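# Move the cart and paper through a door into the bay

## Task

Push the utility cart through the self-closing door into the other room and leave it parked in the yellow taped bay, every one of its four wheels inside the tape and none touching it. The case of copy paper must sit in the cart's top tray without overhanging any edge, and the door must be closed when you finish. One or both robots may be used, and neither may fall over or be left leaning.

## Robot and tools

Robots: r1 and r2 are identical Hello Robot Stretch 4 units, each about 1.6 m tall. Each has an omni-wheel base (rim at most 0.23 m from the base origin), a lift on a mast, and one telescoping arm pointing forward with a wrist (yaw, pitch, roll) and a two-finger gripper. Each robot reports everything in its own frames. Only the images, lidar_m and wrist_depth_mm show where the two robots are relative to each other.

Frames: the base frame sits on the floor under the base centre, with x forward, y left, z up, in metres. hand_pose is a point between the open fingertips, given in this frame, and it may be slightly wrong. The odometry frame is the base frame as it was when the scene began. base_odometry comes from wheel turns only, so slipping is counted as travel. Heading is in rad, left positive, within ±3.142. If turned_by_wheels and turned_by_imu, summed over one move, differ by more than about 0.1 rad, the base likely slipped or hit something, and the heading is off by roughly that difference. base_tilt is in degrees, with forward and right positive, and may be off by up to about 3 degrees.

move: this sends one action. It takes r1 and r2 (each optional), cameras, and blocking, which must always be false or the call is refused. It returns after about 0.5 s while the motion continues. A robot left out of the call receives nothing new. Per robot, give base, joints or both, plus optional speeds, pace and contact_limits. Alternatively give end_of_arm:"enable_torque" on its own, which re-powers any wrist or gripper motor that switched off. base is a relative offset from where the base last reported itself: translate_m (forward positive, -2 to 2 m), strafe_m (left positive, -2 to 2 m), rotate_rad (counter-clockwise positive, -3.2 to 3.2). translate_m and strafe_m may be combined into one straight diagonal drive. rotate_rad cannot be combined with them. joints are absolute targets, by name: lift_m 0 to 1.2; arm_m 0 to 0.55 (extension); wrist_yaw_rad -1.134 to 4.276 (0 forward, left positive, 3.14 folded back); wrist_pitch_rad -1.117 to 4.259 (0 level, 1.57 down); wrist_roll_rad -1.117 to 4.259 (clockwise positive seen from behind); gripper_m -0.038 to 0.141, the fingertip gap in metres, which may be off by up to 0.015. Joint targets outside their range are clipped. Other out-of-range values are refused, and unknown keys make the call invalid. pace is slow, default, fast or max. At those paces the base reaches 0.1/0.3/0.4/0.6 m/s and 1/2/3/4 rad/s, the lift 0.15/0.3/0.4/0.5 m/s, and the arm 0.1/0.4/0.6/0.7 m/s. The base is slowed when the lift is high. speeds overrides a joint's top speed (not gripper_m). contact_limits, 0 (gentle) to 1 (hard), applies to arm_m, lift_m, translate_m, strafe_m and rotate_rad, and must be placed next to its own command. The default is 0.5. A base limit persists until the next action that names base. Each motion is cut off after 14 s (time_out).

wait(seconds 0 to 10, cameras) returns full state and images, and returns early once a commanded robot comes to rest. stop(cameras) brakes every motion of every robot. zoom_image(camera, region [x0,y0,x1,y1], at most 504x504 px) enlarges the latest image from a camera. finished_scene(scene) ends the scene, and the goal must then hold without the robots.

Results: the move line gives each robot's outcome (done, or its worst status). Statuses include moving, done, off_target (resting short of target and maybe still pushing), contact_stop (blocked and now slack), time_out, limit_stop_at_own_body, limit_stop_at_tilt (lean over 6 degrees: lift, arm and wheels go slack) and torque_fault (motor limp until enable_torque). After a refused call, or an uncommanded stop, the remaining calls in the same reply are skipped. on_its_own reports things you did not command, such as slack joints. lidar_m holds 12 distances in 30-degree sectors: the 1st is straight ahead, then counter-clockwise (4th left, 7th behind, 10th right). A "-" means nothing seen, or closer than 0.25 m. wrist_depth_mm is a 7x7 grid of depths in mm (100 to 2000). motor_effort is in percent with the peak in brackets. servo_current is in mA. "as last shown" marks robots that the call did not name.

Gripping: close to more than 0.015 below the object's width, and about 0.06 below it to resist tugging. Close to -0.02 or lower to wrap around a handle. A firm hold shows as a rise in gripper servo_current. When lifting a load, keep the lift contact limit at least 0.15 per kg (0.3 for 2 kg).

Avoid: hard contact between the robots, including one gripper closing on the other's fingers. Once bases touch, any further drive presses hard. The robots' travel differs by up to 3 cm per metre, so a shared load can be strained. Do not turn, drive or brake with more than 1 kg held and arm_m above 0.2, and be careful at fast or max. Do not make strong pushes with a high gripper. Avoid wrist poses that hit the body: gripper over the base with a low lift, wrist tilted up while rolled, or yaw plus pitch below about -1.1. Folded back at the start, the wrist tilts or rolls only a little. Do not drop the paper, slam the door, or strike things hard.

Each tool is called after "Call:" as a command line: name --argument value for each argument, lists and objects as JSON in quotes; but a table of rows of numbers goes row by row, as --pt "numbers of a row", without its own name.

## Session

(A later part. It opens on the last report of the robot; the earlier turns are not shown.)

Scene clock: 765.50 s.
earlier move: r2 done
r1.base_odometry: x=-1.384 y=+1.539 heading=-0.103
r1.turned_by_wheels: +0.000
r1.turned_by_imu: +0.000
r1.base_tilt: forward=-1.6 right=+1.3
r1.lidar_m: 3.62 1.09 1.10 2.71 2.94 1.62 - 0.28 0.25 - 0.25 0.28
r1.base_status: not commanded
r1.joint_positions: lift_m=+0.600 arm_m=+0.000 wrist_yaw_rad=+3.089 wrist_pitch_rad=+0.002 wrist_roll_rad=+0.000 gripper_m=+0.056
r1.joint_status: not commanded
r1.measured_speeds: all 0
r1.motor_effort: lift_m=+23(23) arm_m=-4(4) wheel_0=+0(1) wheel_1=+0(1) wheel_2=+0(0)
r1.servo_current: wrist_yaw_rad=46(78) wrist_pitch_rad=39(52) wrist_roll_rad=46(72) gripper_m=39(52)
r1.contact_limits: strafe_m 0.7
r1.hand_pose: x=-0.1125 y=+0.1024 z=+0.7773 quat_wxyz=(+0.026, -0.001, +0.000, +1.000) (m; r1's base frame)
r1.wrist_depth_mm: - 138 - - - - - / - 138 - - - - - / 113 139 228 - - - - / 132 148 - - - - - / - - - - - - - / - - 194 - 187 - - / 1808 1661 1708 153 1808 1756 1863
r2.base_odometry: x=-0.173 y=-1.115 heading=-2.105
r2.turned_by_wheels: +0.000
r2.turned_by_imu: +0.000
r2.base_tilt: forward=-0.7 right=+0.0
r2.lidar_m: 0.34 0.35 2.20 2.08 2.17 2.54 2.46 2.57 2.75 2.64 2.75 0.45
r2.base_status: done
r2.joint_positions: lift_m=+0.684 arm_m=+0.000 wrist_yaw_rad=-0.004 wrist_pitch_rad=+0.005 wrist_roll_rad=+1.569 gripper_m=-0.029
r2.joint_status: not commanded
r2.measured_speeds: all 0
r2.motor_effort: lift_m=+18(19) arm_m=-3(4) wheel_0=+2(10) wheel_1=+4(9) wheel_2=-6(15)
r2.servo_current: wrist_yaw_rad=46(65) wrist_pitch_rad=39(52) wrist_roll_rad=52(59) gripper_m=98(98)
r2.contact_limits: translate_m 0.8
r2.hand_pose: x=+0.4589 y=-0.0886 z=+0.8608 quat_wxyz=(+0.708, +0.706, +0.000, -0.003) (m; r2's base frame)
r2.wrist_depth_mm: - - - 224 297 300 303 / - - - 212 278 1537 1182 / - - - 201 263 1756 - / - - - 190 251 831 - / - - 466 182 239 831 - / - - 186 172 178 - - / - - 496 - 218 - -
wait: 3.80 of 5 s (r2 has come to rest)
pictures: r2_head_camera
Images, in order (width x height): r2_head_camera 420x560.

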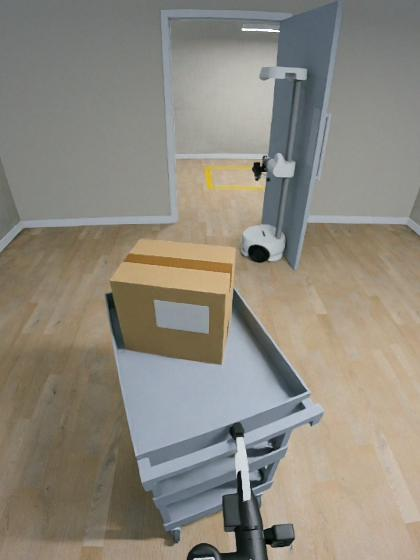

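Call:
move --blocking false --r2 '{"base":{"translate_m":-0.5,"strafe_m":-0.3},"contact_limits":{"translate_m":0.8}}' --cameras '[]'

Call:
wait --seconds 5 --cameras '[]'

Call:
move --blocking false --r2 '{"base":{"rotate_rad":0.35},"pace":"slow","contact_limits":{"rotate_rad":0.8}}' --cameras '[]'

Call:
wait --seconds 3 --cameras '[]'

Call:
move --blocking false --r2 '{"base":{"strafe_m":-0.4},"pace":"slow","contact_limits":{"strafe_m":0.8}}' --cameras '[]'

Call:
wait --seconds 6 --cameras '["r2_head_camera"]'

Scene clock: 813.47 s.
move: r2 moving
r1: as last shown
r1.lidar_m: 3.62 1.10 1.10 2.70 2.92 1.64 - 0.26 0.25 - 0.25 0.25
r1.motor_effort: lift_m=+23(23) arm_m=-4(4) wheel_0=+0(1) wheel_1=+0(0) wheel_2=+0(0)
r1.servo_current: wrist_yaw_rad=46(65) wrist_pitch_rad=39(46) wrist_roll_rad=26(59) gripper_m=39(46)
r1.contact_limits: strafe_m 0.7
r1.wrist_depth_mm: - 138 - - - - - / - 138 - - - - - / 113 138 227 - - - - / 131 148 - - - - - / - - - - - - - / - - 193 - 187 - - / 1863 1708 1756 153 1808 1708 1863
r2.base_odometry: x=-0.173 y=-1.080 heading=-2.104
r2.turned_by_wheels: +0.001
r2.turned_by_imu: +0.002
r2.base_tilt: forward=-0.6 right=+0.1
r2.lidar_m: 0.35 0.33 2.20 2.10 2.20 2.55 2.41 2.53 2.77 2.63 2.73 0.44
r2.base_status: translate_m moving; strafe_m moving
r2.joint_positions: lift_m=+0.684 arm_m=+0.000 wrist_yaw_rad=+0.004 wrist_pitch_rad=+0.005 wrist_roll_rad=+1.569 gripper_m=-0.029
r2.joint_status: not commanded
r2.measured_speeds: translate_m=-0.119 strafe_m=-0.071 rotate_rad=+0.003 lift_m=+0.000 arm_m=+0.000 wrist_yaw_rad=+0.026 wrist_pitch_rad=+0.000 wrist_roll_rad=+0.000
r2.motor_effort: lift_m=+18(19) arm_m=-3(4) wheel_0=+7(7) wheel_1=-11(11) wheel_2=+16(16)
r2.servo_current: wrist_yaw_rad=46(46) wrist_pitch_rad=39(46) wrist_roll_rad=39(52) gripper_m=91(98)
r2.contact_limits: translate_m 0.8
r2.hand_pose: x=+0.4596 y=-0.0862 z=+0.8608 quat_wxyz=(+0.708, +0.706, +0.003, +0.000) (m; r2's base frame)
r2.wrist_depth_mm: - - - 220 290 297 298 / - - - 208 276 1576 1182 / - - - 200 262 1863 525 / - - - 189 249 831 - / - - 466 182 239 842 - / - - 187 173 180 - - / - - 508 - 221 - -
pictures: none
No camera images: "cameras" was empty.

Scene clock: 816.27 s.
earlier move: r2 done
r1.base_odometry: x=-1.384 y=+1.539 heading=-0.103
r1.turned_by_wheels: +0.000
r1.turned_by_imu: +0.000
r1.base_tilt: forward=-1.6 right=+1.3
r1.lidar_m: 3.62 1.10 1.12 2.69 2.94 2.06 2.13 0.27 0.25 - 0.25 0.28
r1.base_status: not commanded
r1.joint_positions: lift_m=+0.600 arm_m=+0.000 wrist_yaw_rad=+3.089 wrist_pitch_rad=+0.002 wrist_roll_rad=+0.000 gripper_m=+0.056
r1.joint_status: not commanded
r1.measured_speeds: all 0
r1.motor_effort: lift_m=+23(23) arm_m=-4(4) wheel_0=+0(1) wheel_1=+0(0) wheel_2=+0(0)
r1.servo_current: wrist_yaw_rad=46(65) wrist_pitch_rad=39(52) wrist_roll_rad=46(65) gripper_m=46(46)
r1.contact_limits: strafe_m 0.7
r1.hand_pose: x=-0.1125 y=+0.1024 z=+0.7773 quat_wxyz=(+0.026, -0.001, +0.000, +1.000) (m; r1's base frame)
r1.wrist_depth_mm: - 138 - - - - - / - 138 - - - - - / 113 138 228 - - - - / 132 148 - - - - - / - - - - - - - / - - 194 - 187 - - / 1863 1708 1661 154 1808 1708 1863
r2.base_odometry: x=-0.176 y=-0.532 heading=-2.105
r2.turned_by_wheels: -0.001
r2.turned_by_imu: +0.000
r2.base_tilt: forward=-0.7 right=+0.1
r2.lidar_m: 0.32 0.33 2.49 2.36 2.53 2.07 1.96 2.07 2.41 2.34 2.44 0.47
r2.base_status: done
r2.joint_positions: lift_m=+0.684 arm_m=+0.000 wrist_yaw_rad=+0.003 wrist_pitch_rad=+0.005 wrist_roll_rad=+1.569 gripper_m=-0.029
r2.joint_status: not commanded
r2.measured_speeds: all 0
r2.motor_effort: lift_m=+19(19) arm_m=-3(4) wheel_0=+5(10) wheel_1=-2(13) wheel_2=+4(21)
r2.servo_current: wrist_yaw_rad=46(59) wrist_pitch_rad=39(52) wrist_roll_rad=39(59) gripper_m=91(98)
r2.contact_limits: translate_m 0.8
r2.hand_pose: x=+0.4595 y=-0.0866 z=+0.8608 quat_wxyz=(+0.708, +0.706, +0.003, -0.001) (m; r2's base frame)
r2.wrist_depth_mm: - - - 266 - 1537 1138 / - - - 235 314 336 336 / - - - 216 285 1661 504 / - - - 200 260 1863 - / - - 569 186 243 831 - / - - 184 171 179 - - / - - 469 - 216 - -
wait: 2.80 of 5 s (r2 has come to rest)
pictures: none
No camera images: "cameras" was empty.

Scene clock: 816.77 s.
move: r2 moving
r1: as last shown
r1.lidar_m: 3.61 1.08 1.11 2.69 2.92 2.05 2.13 0.27 0.25 - 0.25 0.27
r1.servo_current: wrist_yaw_rad=46(52) wrist_pitch_rad=46(52) wrist_roll_rad=52(59) gripper_m=33(46)
r1.contact_limits: strafe_m 0.7
r1.wrist_depth_mm: - 137 - - - - - / - 138 - - - - - / 113 138 228 - - - - / 131 148 - - - - - / - - - - - - - / - - 194 - 187 - - / 1756 1708 1756 153 1863 1661 1863
r2.base_odometry: x=-0.176 y=-0.532 heading=-1.982
r2.turned_by_wheels: +0.123
r2.turned_by_imu: +0.119
r2.base_tilt: forward=-0.7 right=+0.0
r2.lidar_m: 0.33 0.35 2.41 2.35 2.52 2.00 1.95 2.16 2.38 2.33 2.58 0.48
r2.base_status: rotate_rad moving
r2.joint_positions: lift_m=+0.684 arm_m=+0.000 wrist_yaw_rad=-0.012 wrist_pitch_rad=+0.005 wrist_roll_rad=+1.569 gripper_m=-0.029
r2.joint_status: not commanded
r2.measured_speeds: translate_m=+0.001 strafe_m=+0.001 rotate_rad=+0.486 lift_m=+0.000 arm_m=+0.000 wrist_yaw_rad=-0.002 wrist_pitch_rad=+0.000 wrist_roll_rad=+0.000
r2.motor_effort: lift_m=+18(18) arm_m=-3(4) wheel_0=-17(17) wheel_1=-9(9) wheel_2=-17(18)
r2.servo_current: wrist_yaw_rad=78(85) wrist_pitch_rad=39(46) wrist_roll_rad=39(59) gripper_m=91(91)
r2.contact_limits: rotate_rad 0.8
r2.hand_pose: x=+0.4582 y=-0.0910 z=+0.8608 quat_wxyz=(+0.708, +0.706, -0.003, -0.006) (m; r2's base frame)
r2.wrist_depth_mm: - - - 233 306 309 312 / - - - 217 287 1576 1182 / - - - 204 268 1756 - / - - - 190 252 798 - / - - 466 182 238 854 - / - - 184 170 179 - - / - - 488 - 217 - -
pictures: none
No camera images: "cameras" was empty.

Scene clock: 817.73 s.
earlier move: r2 done
r1.base_odometry: x=-1.384 y=+1.539 heading=-0.103
r1.turned_by_wheels: +0.000
r1.turned_by_imu: +0.000
r1.base_tilt: forward=-1.6 right=+1.3
r1.lidar_m: 3.62 1.10 1.13 2.70 2.90 2.03 2.24 0.27 0.25 - 0.25 0.26
r1.base_status: not commanded
r1.joint_positions: lift_m=+0.600 arm_m=+0.000 wrist_yaw_rad=+3.089 wrist_pitch_rad=+0.002 wrist_roll_rad=+0.000 gripper_m=+0.056
r1.joint_status: not commanded
r1.measured_speeds: all 0
r1.motor_effort: lift_m=+23(23) arm_m=-4(4) wheel_0=+0(1) wheel_1=+0(0) wheel_2=+0(0)
r1.servo_current: wrist_yaw_rad=52(72) wrist_pitch_rad=46(52) wrist_roll_rad=39(59) gripper_m=39(46)
r1.contact_limits: strafe_m 0.7
r1.hand_pose: x=-0.1125 y=+0.1024 z=+0.7773 quat_wxyz=(+0.026, -0.001, +0.000, +1.000) (m; r1's base frame)
r1.wrist_depth_mm: - 137 - - - - - / - 138 - - - - - / 113 138 227 - - - - / 132 147 - - - - - / - - - - - - - / - - 193 - 187 - - / 1863 1708 1708 154 1756 1708 1863
r2.base_odometry: x=-0.176 y=-0.532 heading=-1.756
r2.turned_by_wheels: +0.226
r2.turned_by_imu: +0.220
r2.base_tilt: forward=-0.7 right=+0.1
r2.lidar_m: 0.39 0.44 2.34 2.35 2.20 1.98 1.98 2.44 2.34 2.36 2.88 0.43
r2.base_status: done
r2.joint_positions: lift_m=+0.684 arm_m=+0.000 wrist_yaw_rad=+0.001 wrist_pitch_rad=+0.005 wrist_roll_rad=+1.569 gripper_m=-0.029
r2.joint_status: not commanded
r2.measured_speeds: all 0
r2.motor_effort: lift_m=+18(18) arm_m=-4(4) wheel_0=-5(17) wheel_1=-4(9) wheel_2=-7(18)
r2.servo_current: wrist_yaw_rad=59(85) wrist_pitch_rad=46(52) wrist_roll_rad=65(65) gripper_m=91(98)
r2.contact_limits: rotate_rad 0.8
r2.hand_pose: x=+0.4594 y=-0.0871 z=+0.8608 quat_wxyz=(+0.708, +0.706, +0.002, -0.001) (m; r2's base frame)
r2.wrist_depth_mm: - - - 159 216 1661 1160 / - - - 161 220 768 - / - - 496 165 224 - - / - 492 466 167 229 - - / - - 530 171 231 - - / - - 185 172 180 - - / - - - - - - 512
wait: 0.97 of 3 s (r2 has come to rest)
pictures: none
No camera images: "cameras" was empty.

Scene clock: 818.23 s.
move: r2 moving
r1: as last shown
r1.lidar_m: 3.62 1.08 1.13 2.71 2.94 2.06 2.24 0.28 0.25 - 0.25 0.26
r1.servo_current: wrist_yaw_rad=46(52) wrist_pitch_rad=39(46) wrist_roll_rad=39(72) gripper_m=46(46)
r1.contact_limits: strafe_m 0.7
r1.wrist_depth_mm: - 137 - - - - - / - 138 - - - - - / 113 138 227 - - - - / 131 148 - - - - - / - - - - - - - / - - 195 - 187 - - / 1808 1756 1756 153 1863 1708 1863
r2.base_odometry: x=-0.190 y=-0.530 heading=-1.756
r2.turned_by_wheels: +0.000
r2.turned_by_imu: +0.000
r2.base_tilt: forward=-0.7 right=+0.1
r2.lidar_m: 0.41 0.41 2.38 2.41 2.17 1.97 1.99 2.41 2.32 2.37 2.85 0.41
r2.base_status: strafe_m moving
r2.joint_positions: lift_m=+0.684 arm_m=+0.000 wrist_yaw_rad=+0.001 wrist_pitch_rad=+0.005 wrist_roll_rad=+1.569 gripper_m=-0.029
r2.joint_status: not commanded
r2.measured_speeds: translate_m=+0.000 strafe_m=-0.057 rotate_rad=+0.002 lift_m=+0.000 arm_m=+0.000 wrist_yaw_rad=+0.000 wrist_pitch_rad=+0.000 wrist_roll_rad=+0.000
r2.motor_effort: lift_m=+18(19) arm_m=-4(4) wheel_0=+7(12) wheel_1=-8(8) wheel_2=-1(6)
r2.servo_current: wrist_yaw_rad=65(65) wrist_pitch_rad=46(52) wrist_roll_rad=46(59) gripper_m=98(98)
r2.contact_limits: strafe_m 0.8
r2.hand_pose: x=+0.4594 y=-0.0871 z=+0.8608 quat_wxyz=(+0.708, +0.706, +0.002, -0.001) (m; r2's base frame)
r2.wrist_depth_mm: - - - 158 215 1576 1182 / - - - 160 219 750 - / - - 492 164 222 - - / - 492 469 167 227 - - / - - 530 170 231 - - / - - 185 172 179 - - / - - - - - - 512
pictures: none
No camera images: "cameras" was empty.

Scene clock: 822.87 s.
earlier move: r2 done
r1.base_odometry: x=-1.384 y=+1.539 heading=-0.103
r1.turned_by_wheels: +0.000
r1.turned_by_imu: +0.000
r1.base_tilt: forward=-1.6 right=+1.2
r1.lidar_m: 3.62 1.09 1.13 2.69 2.93 2.03 2.09 0.29 0.25 - 0.25 0.25
r1.base_status: not commanded
r1.joint_positions: lift_m=+0.600 arm_m=+0.000 wrist_yaw_rad=+3.089 wrist_pitch_rad=+0.002 wrist_roll_rad=+0.000 gripper_m=+0.056
r1.joint_status: not commanded
r1.measured_speeds: all 0
r1.motor_effort: lift_m=+23(23) arm_m=-4(4) wheel_0=+0(1) wheel_1=+0(0) wheel_2=+0(0)
r1.servo_current: wrist_yaw_rad=46(72) wrist_pitch_rad=46(52) wrist_roll_rad=46(78) gripper_m=39(46)
r1.contact_limits: strafe_m 0.7
r1.hand_pose: x=-0.1125 y=+0.1024 z=+0.7773 quat_wxyz=(+0.026, -0.001, +0.000, +1.000) (m; r1's base frame)
r1.wrist_depth_mm: - 138 - - - - - / - 138 - - - - - / 113 138 227 - - - - / 132 147 - - - - - / - - - - - - - / - - 193 - 188 - - / 1808 1708 1708 153 1808 1708 1921
r2.base_odometry: x=-0.569 y=-0.459 heading=-1.756
r2.turned_by_wheels: +0.000
r2.turned_by_imu: +0.002
r2.base_tilt: forward=-0.6 right=+0.0
r2.lidar_m: 0.31 0.31 2.73 2.74 2.33 2.10 2.13 2.18 1.96 1.98 2.44 0.48
r2.base_status: done
r2.joint_positions: lift_m=+0.684 arm_m=+0.000 wrist_yaw_rad=+0.004 wrist_pitch_rad=+0.005 wrist_roll_rad=+1.569 gripper_m=-0.029
r2.joint_status: not commanded
r2.measured_speeds: all 0
r2.motor_effort: lift_m=+19(19) arm_m=-4(4) wheel_0=+5(15) wheel_1=-5(9) wheel_2=+0(6)
r2.servo_current: wrist_yaw_rad=52(65) wrist_pitch_rad=39(52) wrist_roll_rad=46(65) gripper_m=98(104)
r2.contact_limits: strafe_m 0.8
r2.hand_pose: x=+0.4596 y=-0.0863 z=+0.8608 quat_wxyz=(+0.708, +0.706, +0.003, +0.000) (m; r2's base frame)
r2.wrist_depth_mm: - - - 276 - 1661 1160 / - - - 306 329 334 334 / - - - 224 296 1708 1182 / - - - 204 266 1756 - / - - - 188 245 778 - / - 492 186 172 179 - - / - - 452 - 216 - -
wait: 4.63 of 6 s (r2 has come to rest)
pictures: r2_head_camera
Images, in order (width x height): r2_head_camera 420x560.

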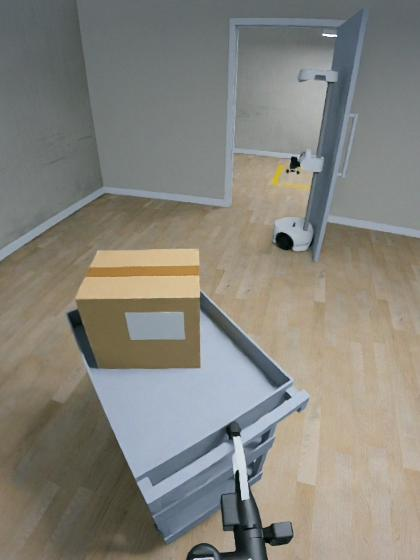

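Call:
move --blocking false --r2 '{"base":{"rotate_rad":0.55},"pace":"slow","contact_limits":{"rotate_rad":0.8}}' --cameras '[]'

Call:
wait --seconds 4 --cameras '[]'

Call:
move --blocking false --r2 '{"base":{"strafe_m":-0.5},"contact_limits":{"strafe_m":0.8}}' --cameras '[]'

Call:
wait --seconds 6 --cameras '[]'

Call:
move --blocking false --r2 '{"base":{"rotate_rad":0.55},"pace":"slow","contact_limits":{"rotate_rad":0.8}}' --cameras '[]'

Call:
wait --seconds 4 --cameras '["r2_head_camera"]'

Scene clock: 837.43 s.
move: r2 moving
r1: as last shown
r1.base_tilt: forward=-1.6 right=+1.3
r1.lidar_m: 3.62 1.09 1.10 2.70 2.91 2.01 2.12 0.28 0.25 - 0.25 0.26
r1.servo_current: wrist_yaw_rad=39(65) wrist_pitch_rad=39(46) wrist_roll_rad=46(65) gripper_m=39(46)
r1.contact_limits: strafe_m 0.7
r1.wrist_depth_mm: - 138 - - - - - / - 138 - - - - - / 114 138 227 - - - - / 132 148 - - - - - / - - - - - - - / - - 194 - 187 - - / 1808 1661 1756 153 1808 1708 1863
r2.base_odometry: x=-0.569 y=-0.458 heading=-1.632
r2.turned_by_wheels: +0.124
r2.turned_by_imu: +0.120
r2.base_tilt: forward=-0.7 right=+0.0
r2.lidar_m: 0.32 0.31 2.73 2.86 2.19 2.10 2.15 2.09 1.98 2.03 2.73 0.45
r2.base_status: rotate_rad moving
r2.joint_positions: lift_m=+0.684 arm_m=+0.000 wrist_yaw_rad=-0.012 wrist_pitch_rad=+0.005 wrist_roll_rad=+1.569 gripper_m=-0.029
r2.joint_status: not commanded
r2.measured_speeds: translate_m=+0.001 strafe_m=+0.000 rotate_rad=+0.489 lift_m=+0.000 arm_m=+0.000 wrist_yaw_rad=-0.007 wrist_pitch_rad=+0.000 wrist_roll_rad=+0.000
r2.motor_effort: lift_m=+18(19) arm_m=-3(4) wheel_0=-12(12) wheel_1=-8(9) wheel_2=-17(17)
r2.servo_current: wrist_yaw_rad=78(78) wrist_pitch_rad=39(52) wrist_roll_rad=39(52) gripper_m=91(98)
r2.contact_limits: rotate_rad 0.8
r2.hand_pose: x=+0.4583 y=-0.0907 z=+0.8608 quat_wxyz=(+0.708, +0.706, -0.002, -0.006) (m; r2's base frame)
r2.wrist_depth_mm: - - - 242 - 1537 1182 / - - - 224 296 1499 1118 / - - - 208 274 1708 500 / - - - 195 255 1708 - / - - 517 182 238 842 - / - - 185 169 178 - - / - - 473 - 216 - -
pictures: none
No camera images: "cameras" was empty.

Scene clock: 838.70 s.
earlier move: r2 done
r1.base_odometry: x=-1.384 y=+1.539 heading=-0.103
r1.turned_by_wheels: +0.000
r1.turned_by_imu: +0.000
r1.base_tilt: forward=-1.6 right=+1.2
r1.lidar_m: 3.62 1.11 1.15 2.69 2.94 2.03 2.13 0.27 0.25 - 0.25 0.25
r1.base_status: not commanded
r1.joint_positions: lift_m=+0.600 arm_m=+0.000 wrist_yaw_rad=+3.089 wrist_pitch_rad=+0.002 wrist_roll_rad=+0.000 gripper_m=+0.056
r1.joint_status: not commanded
r1.measured_speeds: all 0
r1.motor_effort: lift_m=+23(23) arm_m=-4(4) wheel_0=+0(1) wheel_1=+0(0) wheel_2=+0(0)
r1.servo_current: wrist_yaw_rad=39(65) wrist_pitch_rad=39(46) wrist_roll_rad=65(65) gripper_m=39(46)
r1.contact_limits: strafe_m 0.7
r1.hand_pose: x=-0.1125 y=+0.1024 z=+0.7773 quat_wxyz=(+0.026, -0.001, +0.000, +1.000) (m; r1's base frame)
r1.wrist_depth_mm: - 138 - - - - - / - 138 - - - - - / 113 138 227 - - - - / 132 147 - - - - - / - - - - - - - / - - 194 - 188 - - / 1756 1661 1708 153 1808 1708 1863
r2.base_odometry: x=-0.569 y=-0.459 heading=-1.208
r2.turned_by_wheels: +0.425
r2.turned_by_imu: +0.413
r2.base_tilt: forward=-0.7 right=+0.1
r2.lidar_m: 0.44 0.53 2.77 2.32 2.11 2.12 2.20 1.97 1.99 2.49 2.71 0.38
r2.base_status: done
r2.joint_positions: lift_m=+0.684 arm_m=+0.000 wrist_yaw_rad=-0.005 wrist_pitch_rad=+0.005 wrist_roll_rad=+1.569 gripper_m=-0.029
r2.joint_status: not commanded
r2.measured_speeds: all 0
r2.motor_effort: lift_m=+18(19) arm_m=-4(4) wheel_0=-7(12) wheel_1=-6(9) wheel_2=-4(17)
r2.servo_current: wrist_yaw_rad=52(78) wrist_pitch_rad=46(52) wrist_roll_rad=59(59) gripper_m=91(98)
r2.contact_limits: rotate_rad 0.8
r2.hand_pose: x=+0.4588 y=-0.0890 z=+0.8608 quat_wxyz=(+0.708, +0.706, +0.000, -0.004) (m; r2's base frame)
r2.wrist_depth_mm: - - 504 125 179 - - / - 442 430 129 189 - - / - 462 449 138 202 - - / - - 539 147 215 - - / - - - 159 228 - - / - - 186 170 179 1618 500 / - - - - 257 1708 459
wait: 1.27 of 4 s (r2 has come to rest)
pictures: none
No camera images: "cameras" was empty.

Scene clock: 839.20 s.
move: r2 moving
r1: as last shown
r1.base_tilt: forward=-1.6 right=+1.3
r1.lidar_m: 3.61 1.08 1.12 2.71 2.93 2.03 2.13 0.28 0.25 - 0.25 0.27
r1.servo_current: wrist_yaw_rad=39(65) wrist_pitch_rad=46(46) wrist_roll_rad=52(65) gripper_m=46(46)
r1.contact_limits: strafe_m 0.7
r1.wrist_depth_mm: - 138 - - - - - / - 138 - - - - - / 113 138 228 - - - - / 131 148 - - - - - / - - - - - - - / - - 193 - 187 - - / 1863 1708 1708 154 1863 1756 1863
r2.base_odometry: x=-0.603 y=-0.471 heading=-1.207
r2.turned_by_wheels: +0.001
r2.turned_by_imu: +0.001
r2.base_tilt: forward=-0.7 right=+0.0
r2.lidar_m: 0.42 0.49 2.82 2.37 2.14 2.16 2.16 1.94 1.94 2.46 2.64 0.39
r2.base_status: strafe_m moving
r2.joint_positions: lift_m=+0.684 arm_m=+0.000 wrist_yaw_rad=+0.004 wrist_pitch_rad=+0.005 wrist_roll_rad=+1.569 gripper_m=-0.029
r2.joint_status: not commanded
r2.measured_speeds: translate_m=+0.000 strafe_m=-0.140 rotate_rad=+0.001 lift_m=+0.000 arm_m=+0.000 wrist_yaw_rad=+0.014 wrist_pitch_rad=+0.000 wrist_roll_rad=+0.000
r2.motor_effort: lift_m=+18(19) arm_m=-4(4) wheel_0=+15(15) wheel_1=-9(12) wheel_2=+0(4)
r2.servo_current: wrist_yaw_rad=46(59) wrist_pitch_rad=39(52) wrist_roll_rad=52(59) gripper_m=98(98)
r2.contact_limits: strafe_m 0.8
r2.hand_pose: x=+0.4597 y=-0.0862 z=+0.8608 quat_wxyz=(+0.708, +0.706, +0.003, +0.000) (m; r2's base frame)
r2.wrist_depth_mm: - - 492 121 176 - - / - 439 424 125 185 - - / - 462 445 134 197 - - / - - 544 143 210 - - / - - - 154 225 - - / - - 187 168 179 1576 496 / - - - - 259 - 462
pictures: none
No camera images: "cameras" was empty.

Scene clock: 841.70 s.
earlier move: r2 done
r1.base_odometry: x=-1.384 y=+1.539 heading=-0.103
r1.turned_by_wheels: +0.000
r1.turned_by_imu: +0.000
r1.base_tilt: forward=-1.6 right=+1.3
r1.lidar_m: 3.61 1.11 1.12 2.71 2.92 1.91 1.92 0.28 0.25 - 0.25 0.26
r1.base_status: not commanded
r1.joint_positions: lift_m=+0.600 arm_m=+0.000 wrist_yaw_rad=+3.089 wrist_pitch_rad=+0.002 wrist_roll_rad=+0.000 gripper_m=+0.056
r1.joint_status: not commanded
r1.measured_speeds: all 0
r1.motor_effort: lift_m=+23(23) arm_m=-4(4) wheel_0=+0(1) wheel_1=+0(0) wheel_2=+0(0)
r1.servo_current: wrist_yaw_rad=39(65) wrist_pitch_rad=39(52) wrist_roll_rad=46(65) gripper_m=46(52)
r1.contact_limits: strafe_m 0.7
r1.hand_pose: x=-0.1125 y=+0.1024 z=+0.7773 quat_wxyz=(+0.026, -0.001, +0.000, +1.000) (m; r1's base frame)
r1.wrist_depth_mm: - 137 - - - - - / - 138 - - - - - / 113 138 224 - - - - / 131 147 - - - - - / - - - - - - - / - - 195 - 187 - - / 1863 1756 1708 153 1756 1661 1863
r2.base_odometry: x=-1.036 y=-0.636 heading=-1.207
r2.turned_by_wheels: -0.001
r2.turned_by_imu: +0.002
r2.base_tilt: forward=-0.7 right=+0.0
r2.lidar_m: 0.34 0.33 3.09 2.75 2.48 2.54 1.82 1.67 1.69 2.10 2.28 0.47
r2.base_status: done
r2.joint_positions: lift_m=+0.684 arm_m=+0.000 wrist_yaw_rad=+0.006 wrist_pitch_rad=+0.005 wrist_roll_rad=+1.569 gripper_m=-0.029
r2.joint_status: not commanded
r2.measured_speeds: all 0
r2.motor_effort: lift_m=+18(19) arm_m=-4(4) wheel_0=+3(19) wheel_1=-2(12) wheel_2=+0(4)
r2.servo_current: wrist_yaw_rad=65(65) wrist_pitch_rad=46(52) wrist_roll_rad=46(59) gripper_m=85(98)
r2.contact_limits: strafe_m 0.8
r2.hand_pose: x=+0.4598 y=-0.0856 z=+0.8608 quat_wxyz=(+0.708, +0.706, +0.004, +0.001) (m; r2's base frame)
r2.wrist_depth_mm: - - - 232 306 1336 1060 / - - - 217 286 1464 1118 / - - - 205 271 1756 508 / - - - 195 254 831 - / - - 492 184 241 842 - / - - 184 171 179 - - / - - 488 - 220 - -
wait: 2.50 of 6 s (r2 has come to rest)
pictures: none
No camera images: "cameras" was empty.

Scene clock: 842.20 s.
move: r2 moving
r1: as last shown
r1.base_tilt: forward=-1.6 right=+1.2
r1.lidar_m: 3.61 1.10 1.12 2.71 2.92 1.93 1.94 0.27 0.25 - 0.25 0.28
r1.motor_effort: lift_m=+23(23) arm_m=-4(4) wheel_0=+0(0) wheel_1=+0(0) wheel_2=+0(0)
r1.servo_current: wrist_yaw_rad=33(65) wrist_pitch_rad=46(46) wrist_roll_rad=59(59) gripper_m=33(46)
r1.contact_limits: strafe_m 0.7
r1.wrist_depth_mm: - 138 - - - - - / - 138 - - - - - / 113 139 224 - - - - / 132 147 - - - - - / - - - - - - - / - - 193 - 187 - - / 1808 1756 1708 153 1863 1661 1921
r2.base_odometry: x=-1.036 y=-0.636 heading=-1.083
r2.turned_by_wheels: +0.124
r2.turned_by_imu: +0.120
r2.base_tilt: forward=-0.7 right=+0.0
r2.lidar_m: 0.35 0.36 3.14 2.61 2.49 2.47 1.76 1.65 1.72 2.31 2.30 0.45
r2.base_status: rotate_rad moving
r2.joint_positions: lift_m=+0.684 arm_m=+0.000 wrist_yaw_rad=-0.009 wrist_pitch_rad=+0.005 wrist_roll_rad=+1.569 gripper_m=-0.029
r2.joint_status: not commanded
r2.measured_speeds: translate_m=-0.001 strafe_m=+0.000 rotate_rad=+0.489 lift_m=+0.000 arm_m=+0.000 wrist_yaw_rad=+0.000 wrist_pitch_rad=+0.000 wrist_roll_rad=+0.000
r2.motor_effort: lift_m=+18(19) arm_m=-4(4) wheel_0=-8(12) wheel_1=-8(9) wheel_2=-14(16)
r2.servo_current: wrist_yaw_rad=59(59) wrist_pitch_rad=39(52) wrist_roll_rad=39(52) gripper_m=91(98)
r2.contact_limits: rotate_rad 0.8
r2.hand_pose: x=+0.4585 y=-0.0901 z=+0.8608 quat_wxyz=(+0.708, +0.706, -0.002, -0.005) (m; r2's base frame)
r2.wrist_depth_mm: - - - 209 279 285 286 / - - - 202 265 1661 1182 / - - - 191 254 1708 - / - - 627 185 245 831 - / - - 469 180 236 842 - / - - 185 171 178 - - / - - 512 - 222 - -
pictures: none
No camera images: "cameras" was empty.

Scene clock: 843.47 s.
earlier move: r2 done
r1.base_odometry: x=-1.384 y=+1.539 heading=-0.103
r1.turned_by_wheels: +0.000
r1.turned_by_imu: +0.000
r1.base_tilt: forward=-1.6 right=+1.3
r1.lidar_m: 3.62 1.09 1.11 2.70 2.92 1.97 2.02 0.27 0.25 - 0.25 0.26
r1.base_status: not commanded
r1.joint_positions: lift_m=+0.600 arm_m=+0.000 wrist_yaw_rad=+3.089 wrist_pitch_rad=+0.002 wrist_roll_rad=+0.000 gripper_m=+0.056
r1.joint_status: not commanded
r1.measured_speeds: all 0
r1.motor_effort: lift_m=+23(23) arm_m=-4(4) wheel_0=+0(1) wheel_1=+0(0) wheel_2=+0(0)
r1.servo_current: wrist_yaw_rad=46(72) wrist_pitch_rad=39(46) wrist_roll_rad=39(59) gripper_m=39(46)
r1.contact_limits: strafe_m 0.7
r1.hand_pose: x=-0.1125 y=+0.1024 z=+0.7773 quat_wxyz=(+0.026, -0.001, +0.000, +1.000) (m; r1's base frame)
r1.wrist_depth_mm: - 138 - - - - - / - 138 - - - - - / 113 138 227 - - - - / 131 148 - - - - - / - - - - - - - / - - 193 - 187 - - / 1756 1756 1708 153 1863 1661 1921
r2.base_odometry: x=-1.036 y=-0.636 heading=-0.659
r2.turned_by_wheels: +0.425
r2.turned_by_imu: +0.413
r2.base_tilt: forward=-0.7 right=+0.1
r2.lidar_m: 0.43 3.10 2.74 2.48 2.52 1.77 1.66 1.69 2.15 2.30 2.42 0.36
r2.base_status: done
r2.joint_positions: lift_m=+0.684 arm_m=+0.000 wrist_yaw_rad=-0.007 wrist_pitch_rad=+0.005 wrist_roll_rad=+1.569 gripper_m=-0.029
r2.joint_status: not commanded
r2.measured_speeds: all 0
r2.motor_effort: lift_m=+18(19) arm_m=-4(4) wheel_0=-7(12) wheel_1=-4(9) wheel_2=-5(16)
r2.servo_current: wrist_yaw_rad=52(72) wrist_pitch_rad=46(52) wrist_roll_rad=39(59) gripper_m=98(98)
r2.contact_limits: rotate_rad 0.8
r2.hand_pose: x=+0.4587 y=-0.0896 z=+0.8608 quat_wxyz=(+0.708, +0.706, -0.001, -0.004) (m; r2's base frame)
r2.wrist_depth_mm: - 415 410 104 159 - - / - 394 394 114 172 - - / - - 484 120 187 - - / - - 621 133 204 - - / - - - 146 224 1708 - / - - 186 167 180 1661 492 / - - - - - 1708 1205
wait: 1.27 of 4 s (r2 has come to rest)
pictures: r2_head_camera
Images, in order (width x height): r2_head_camera 420x560.

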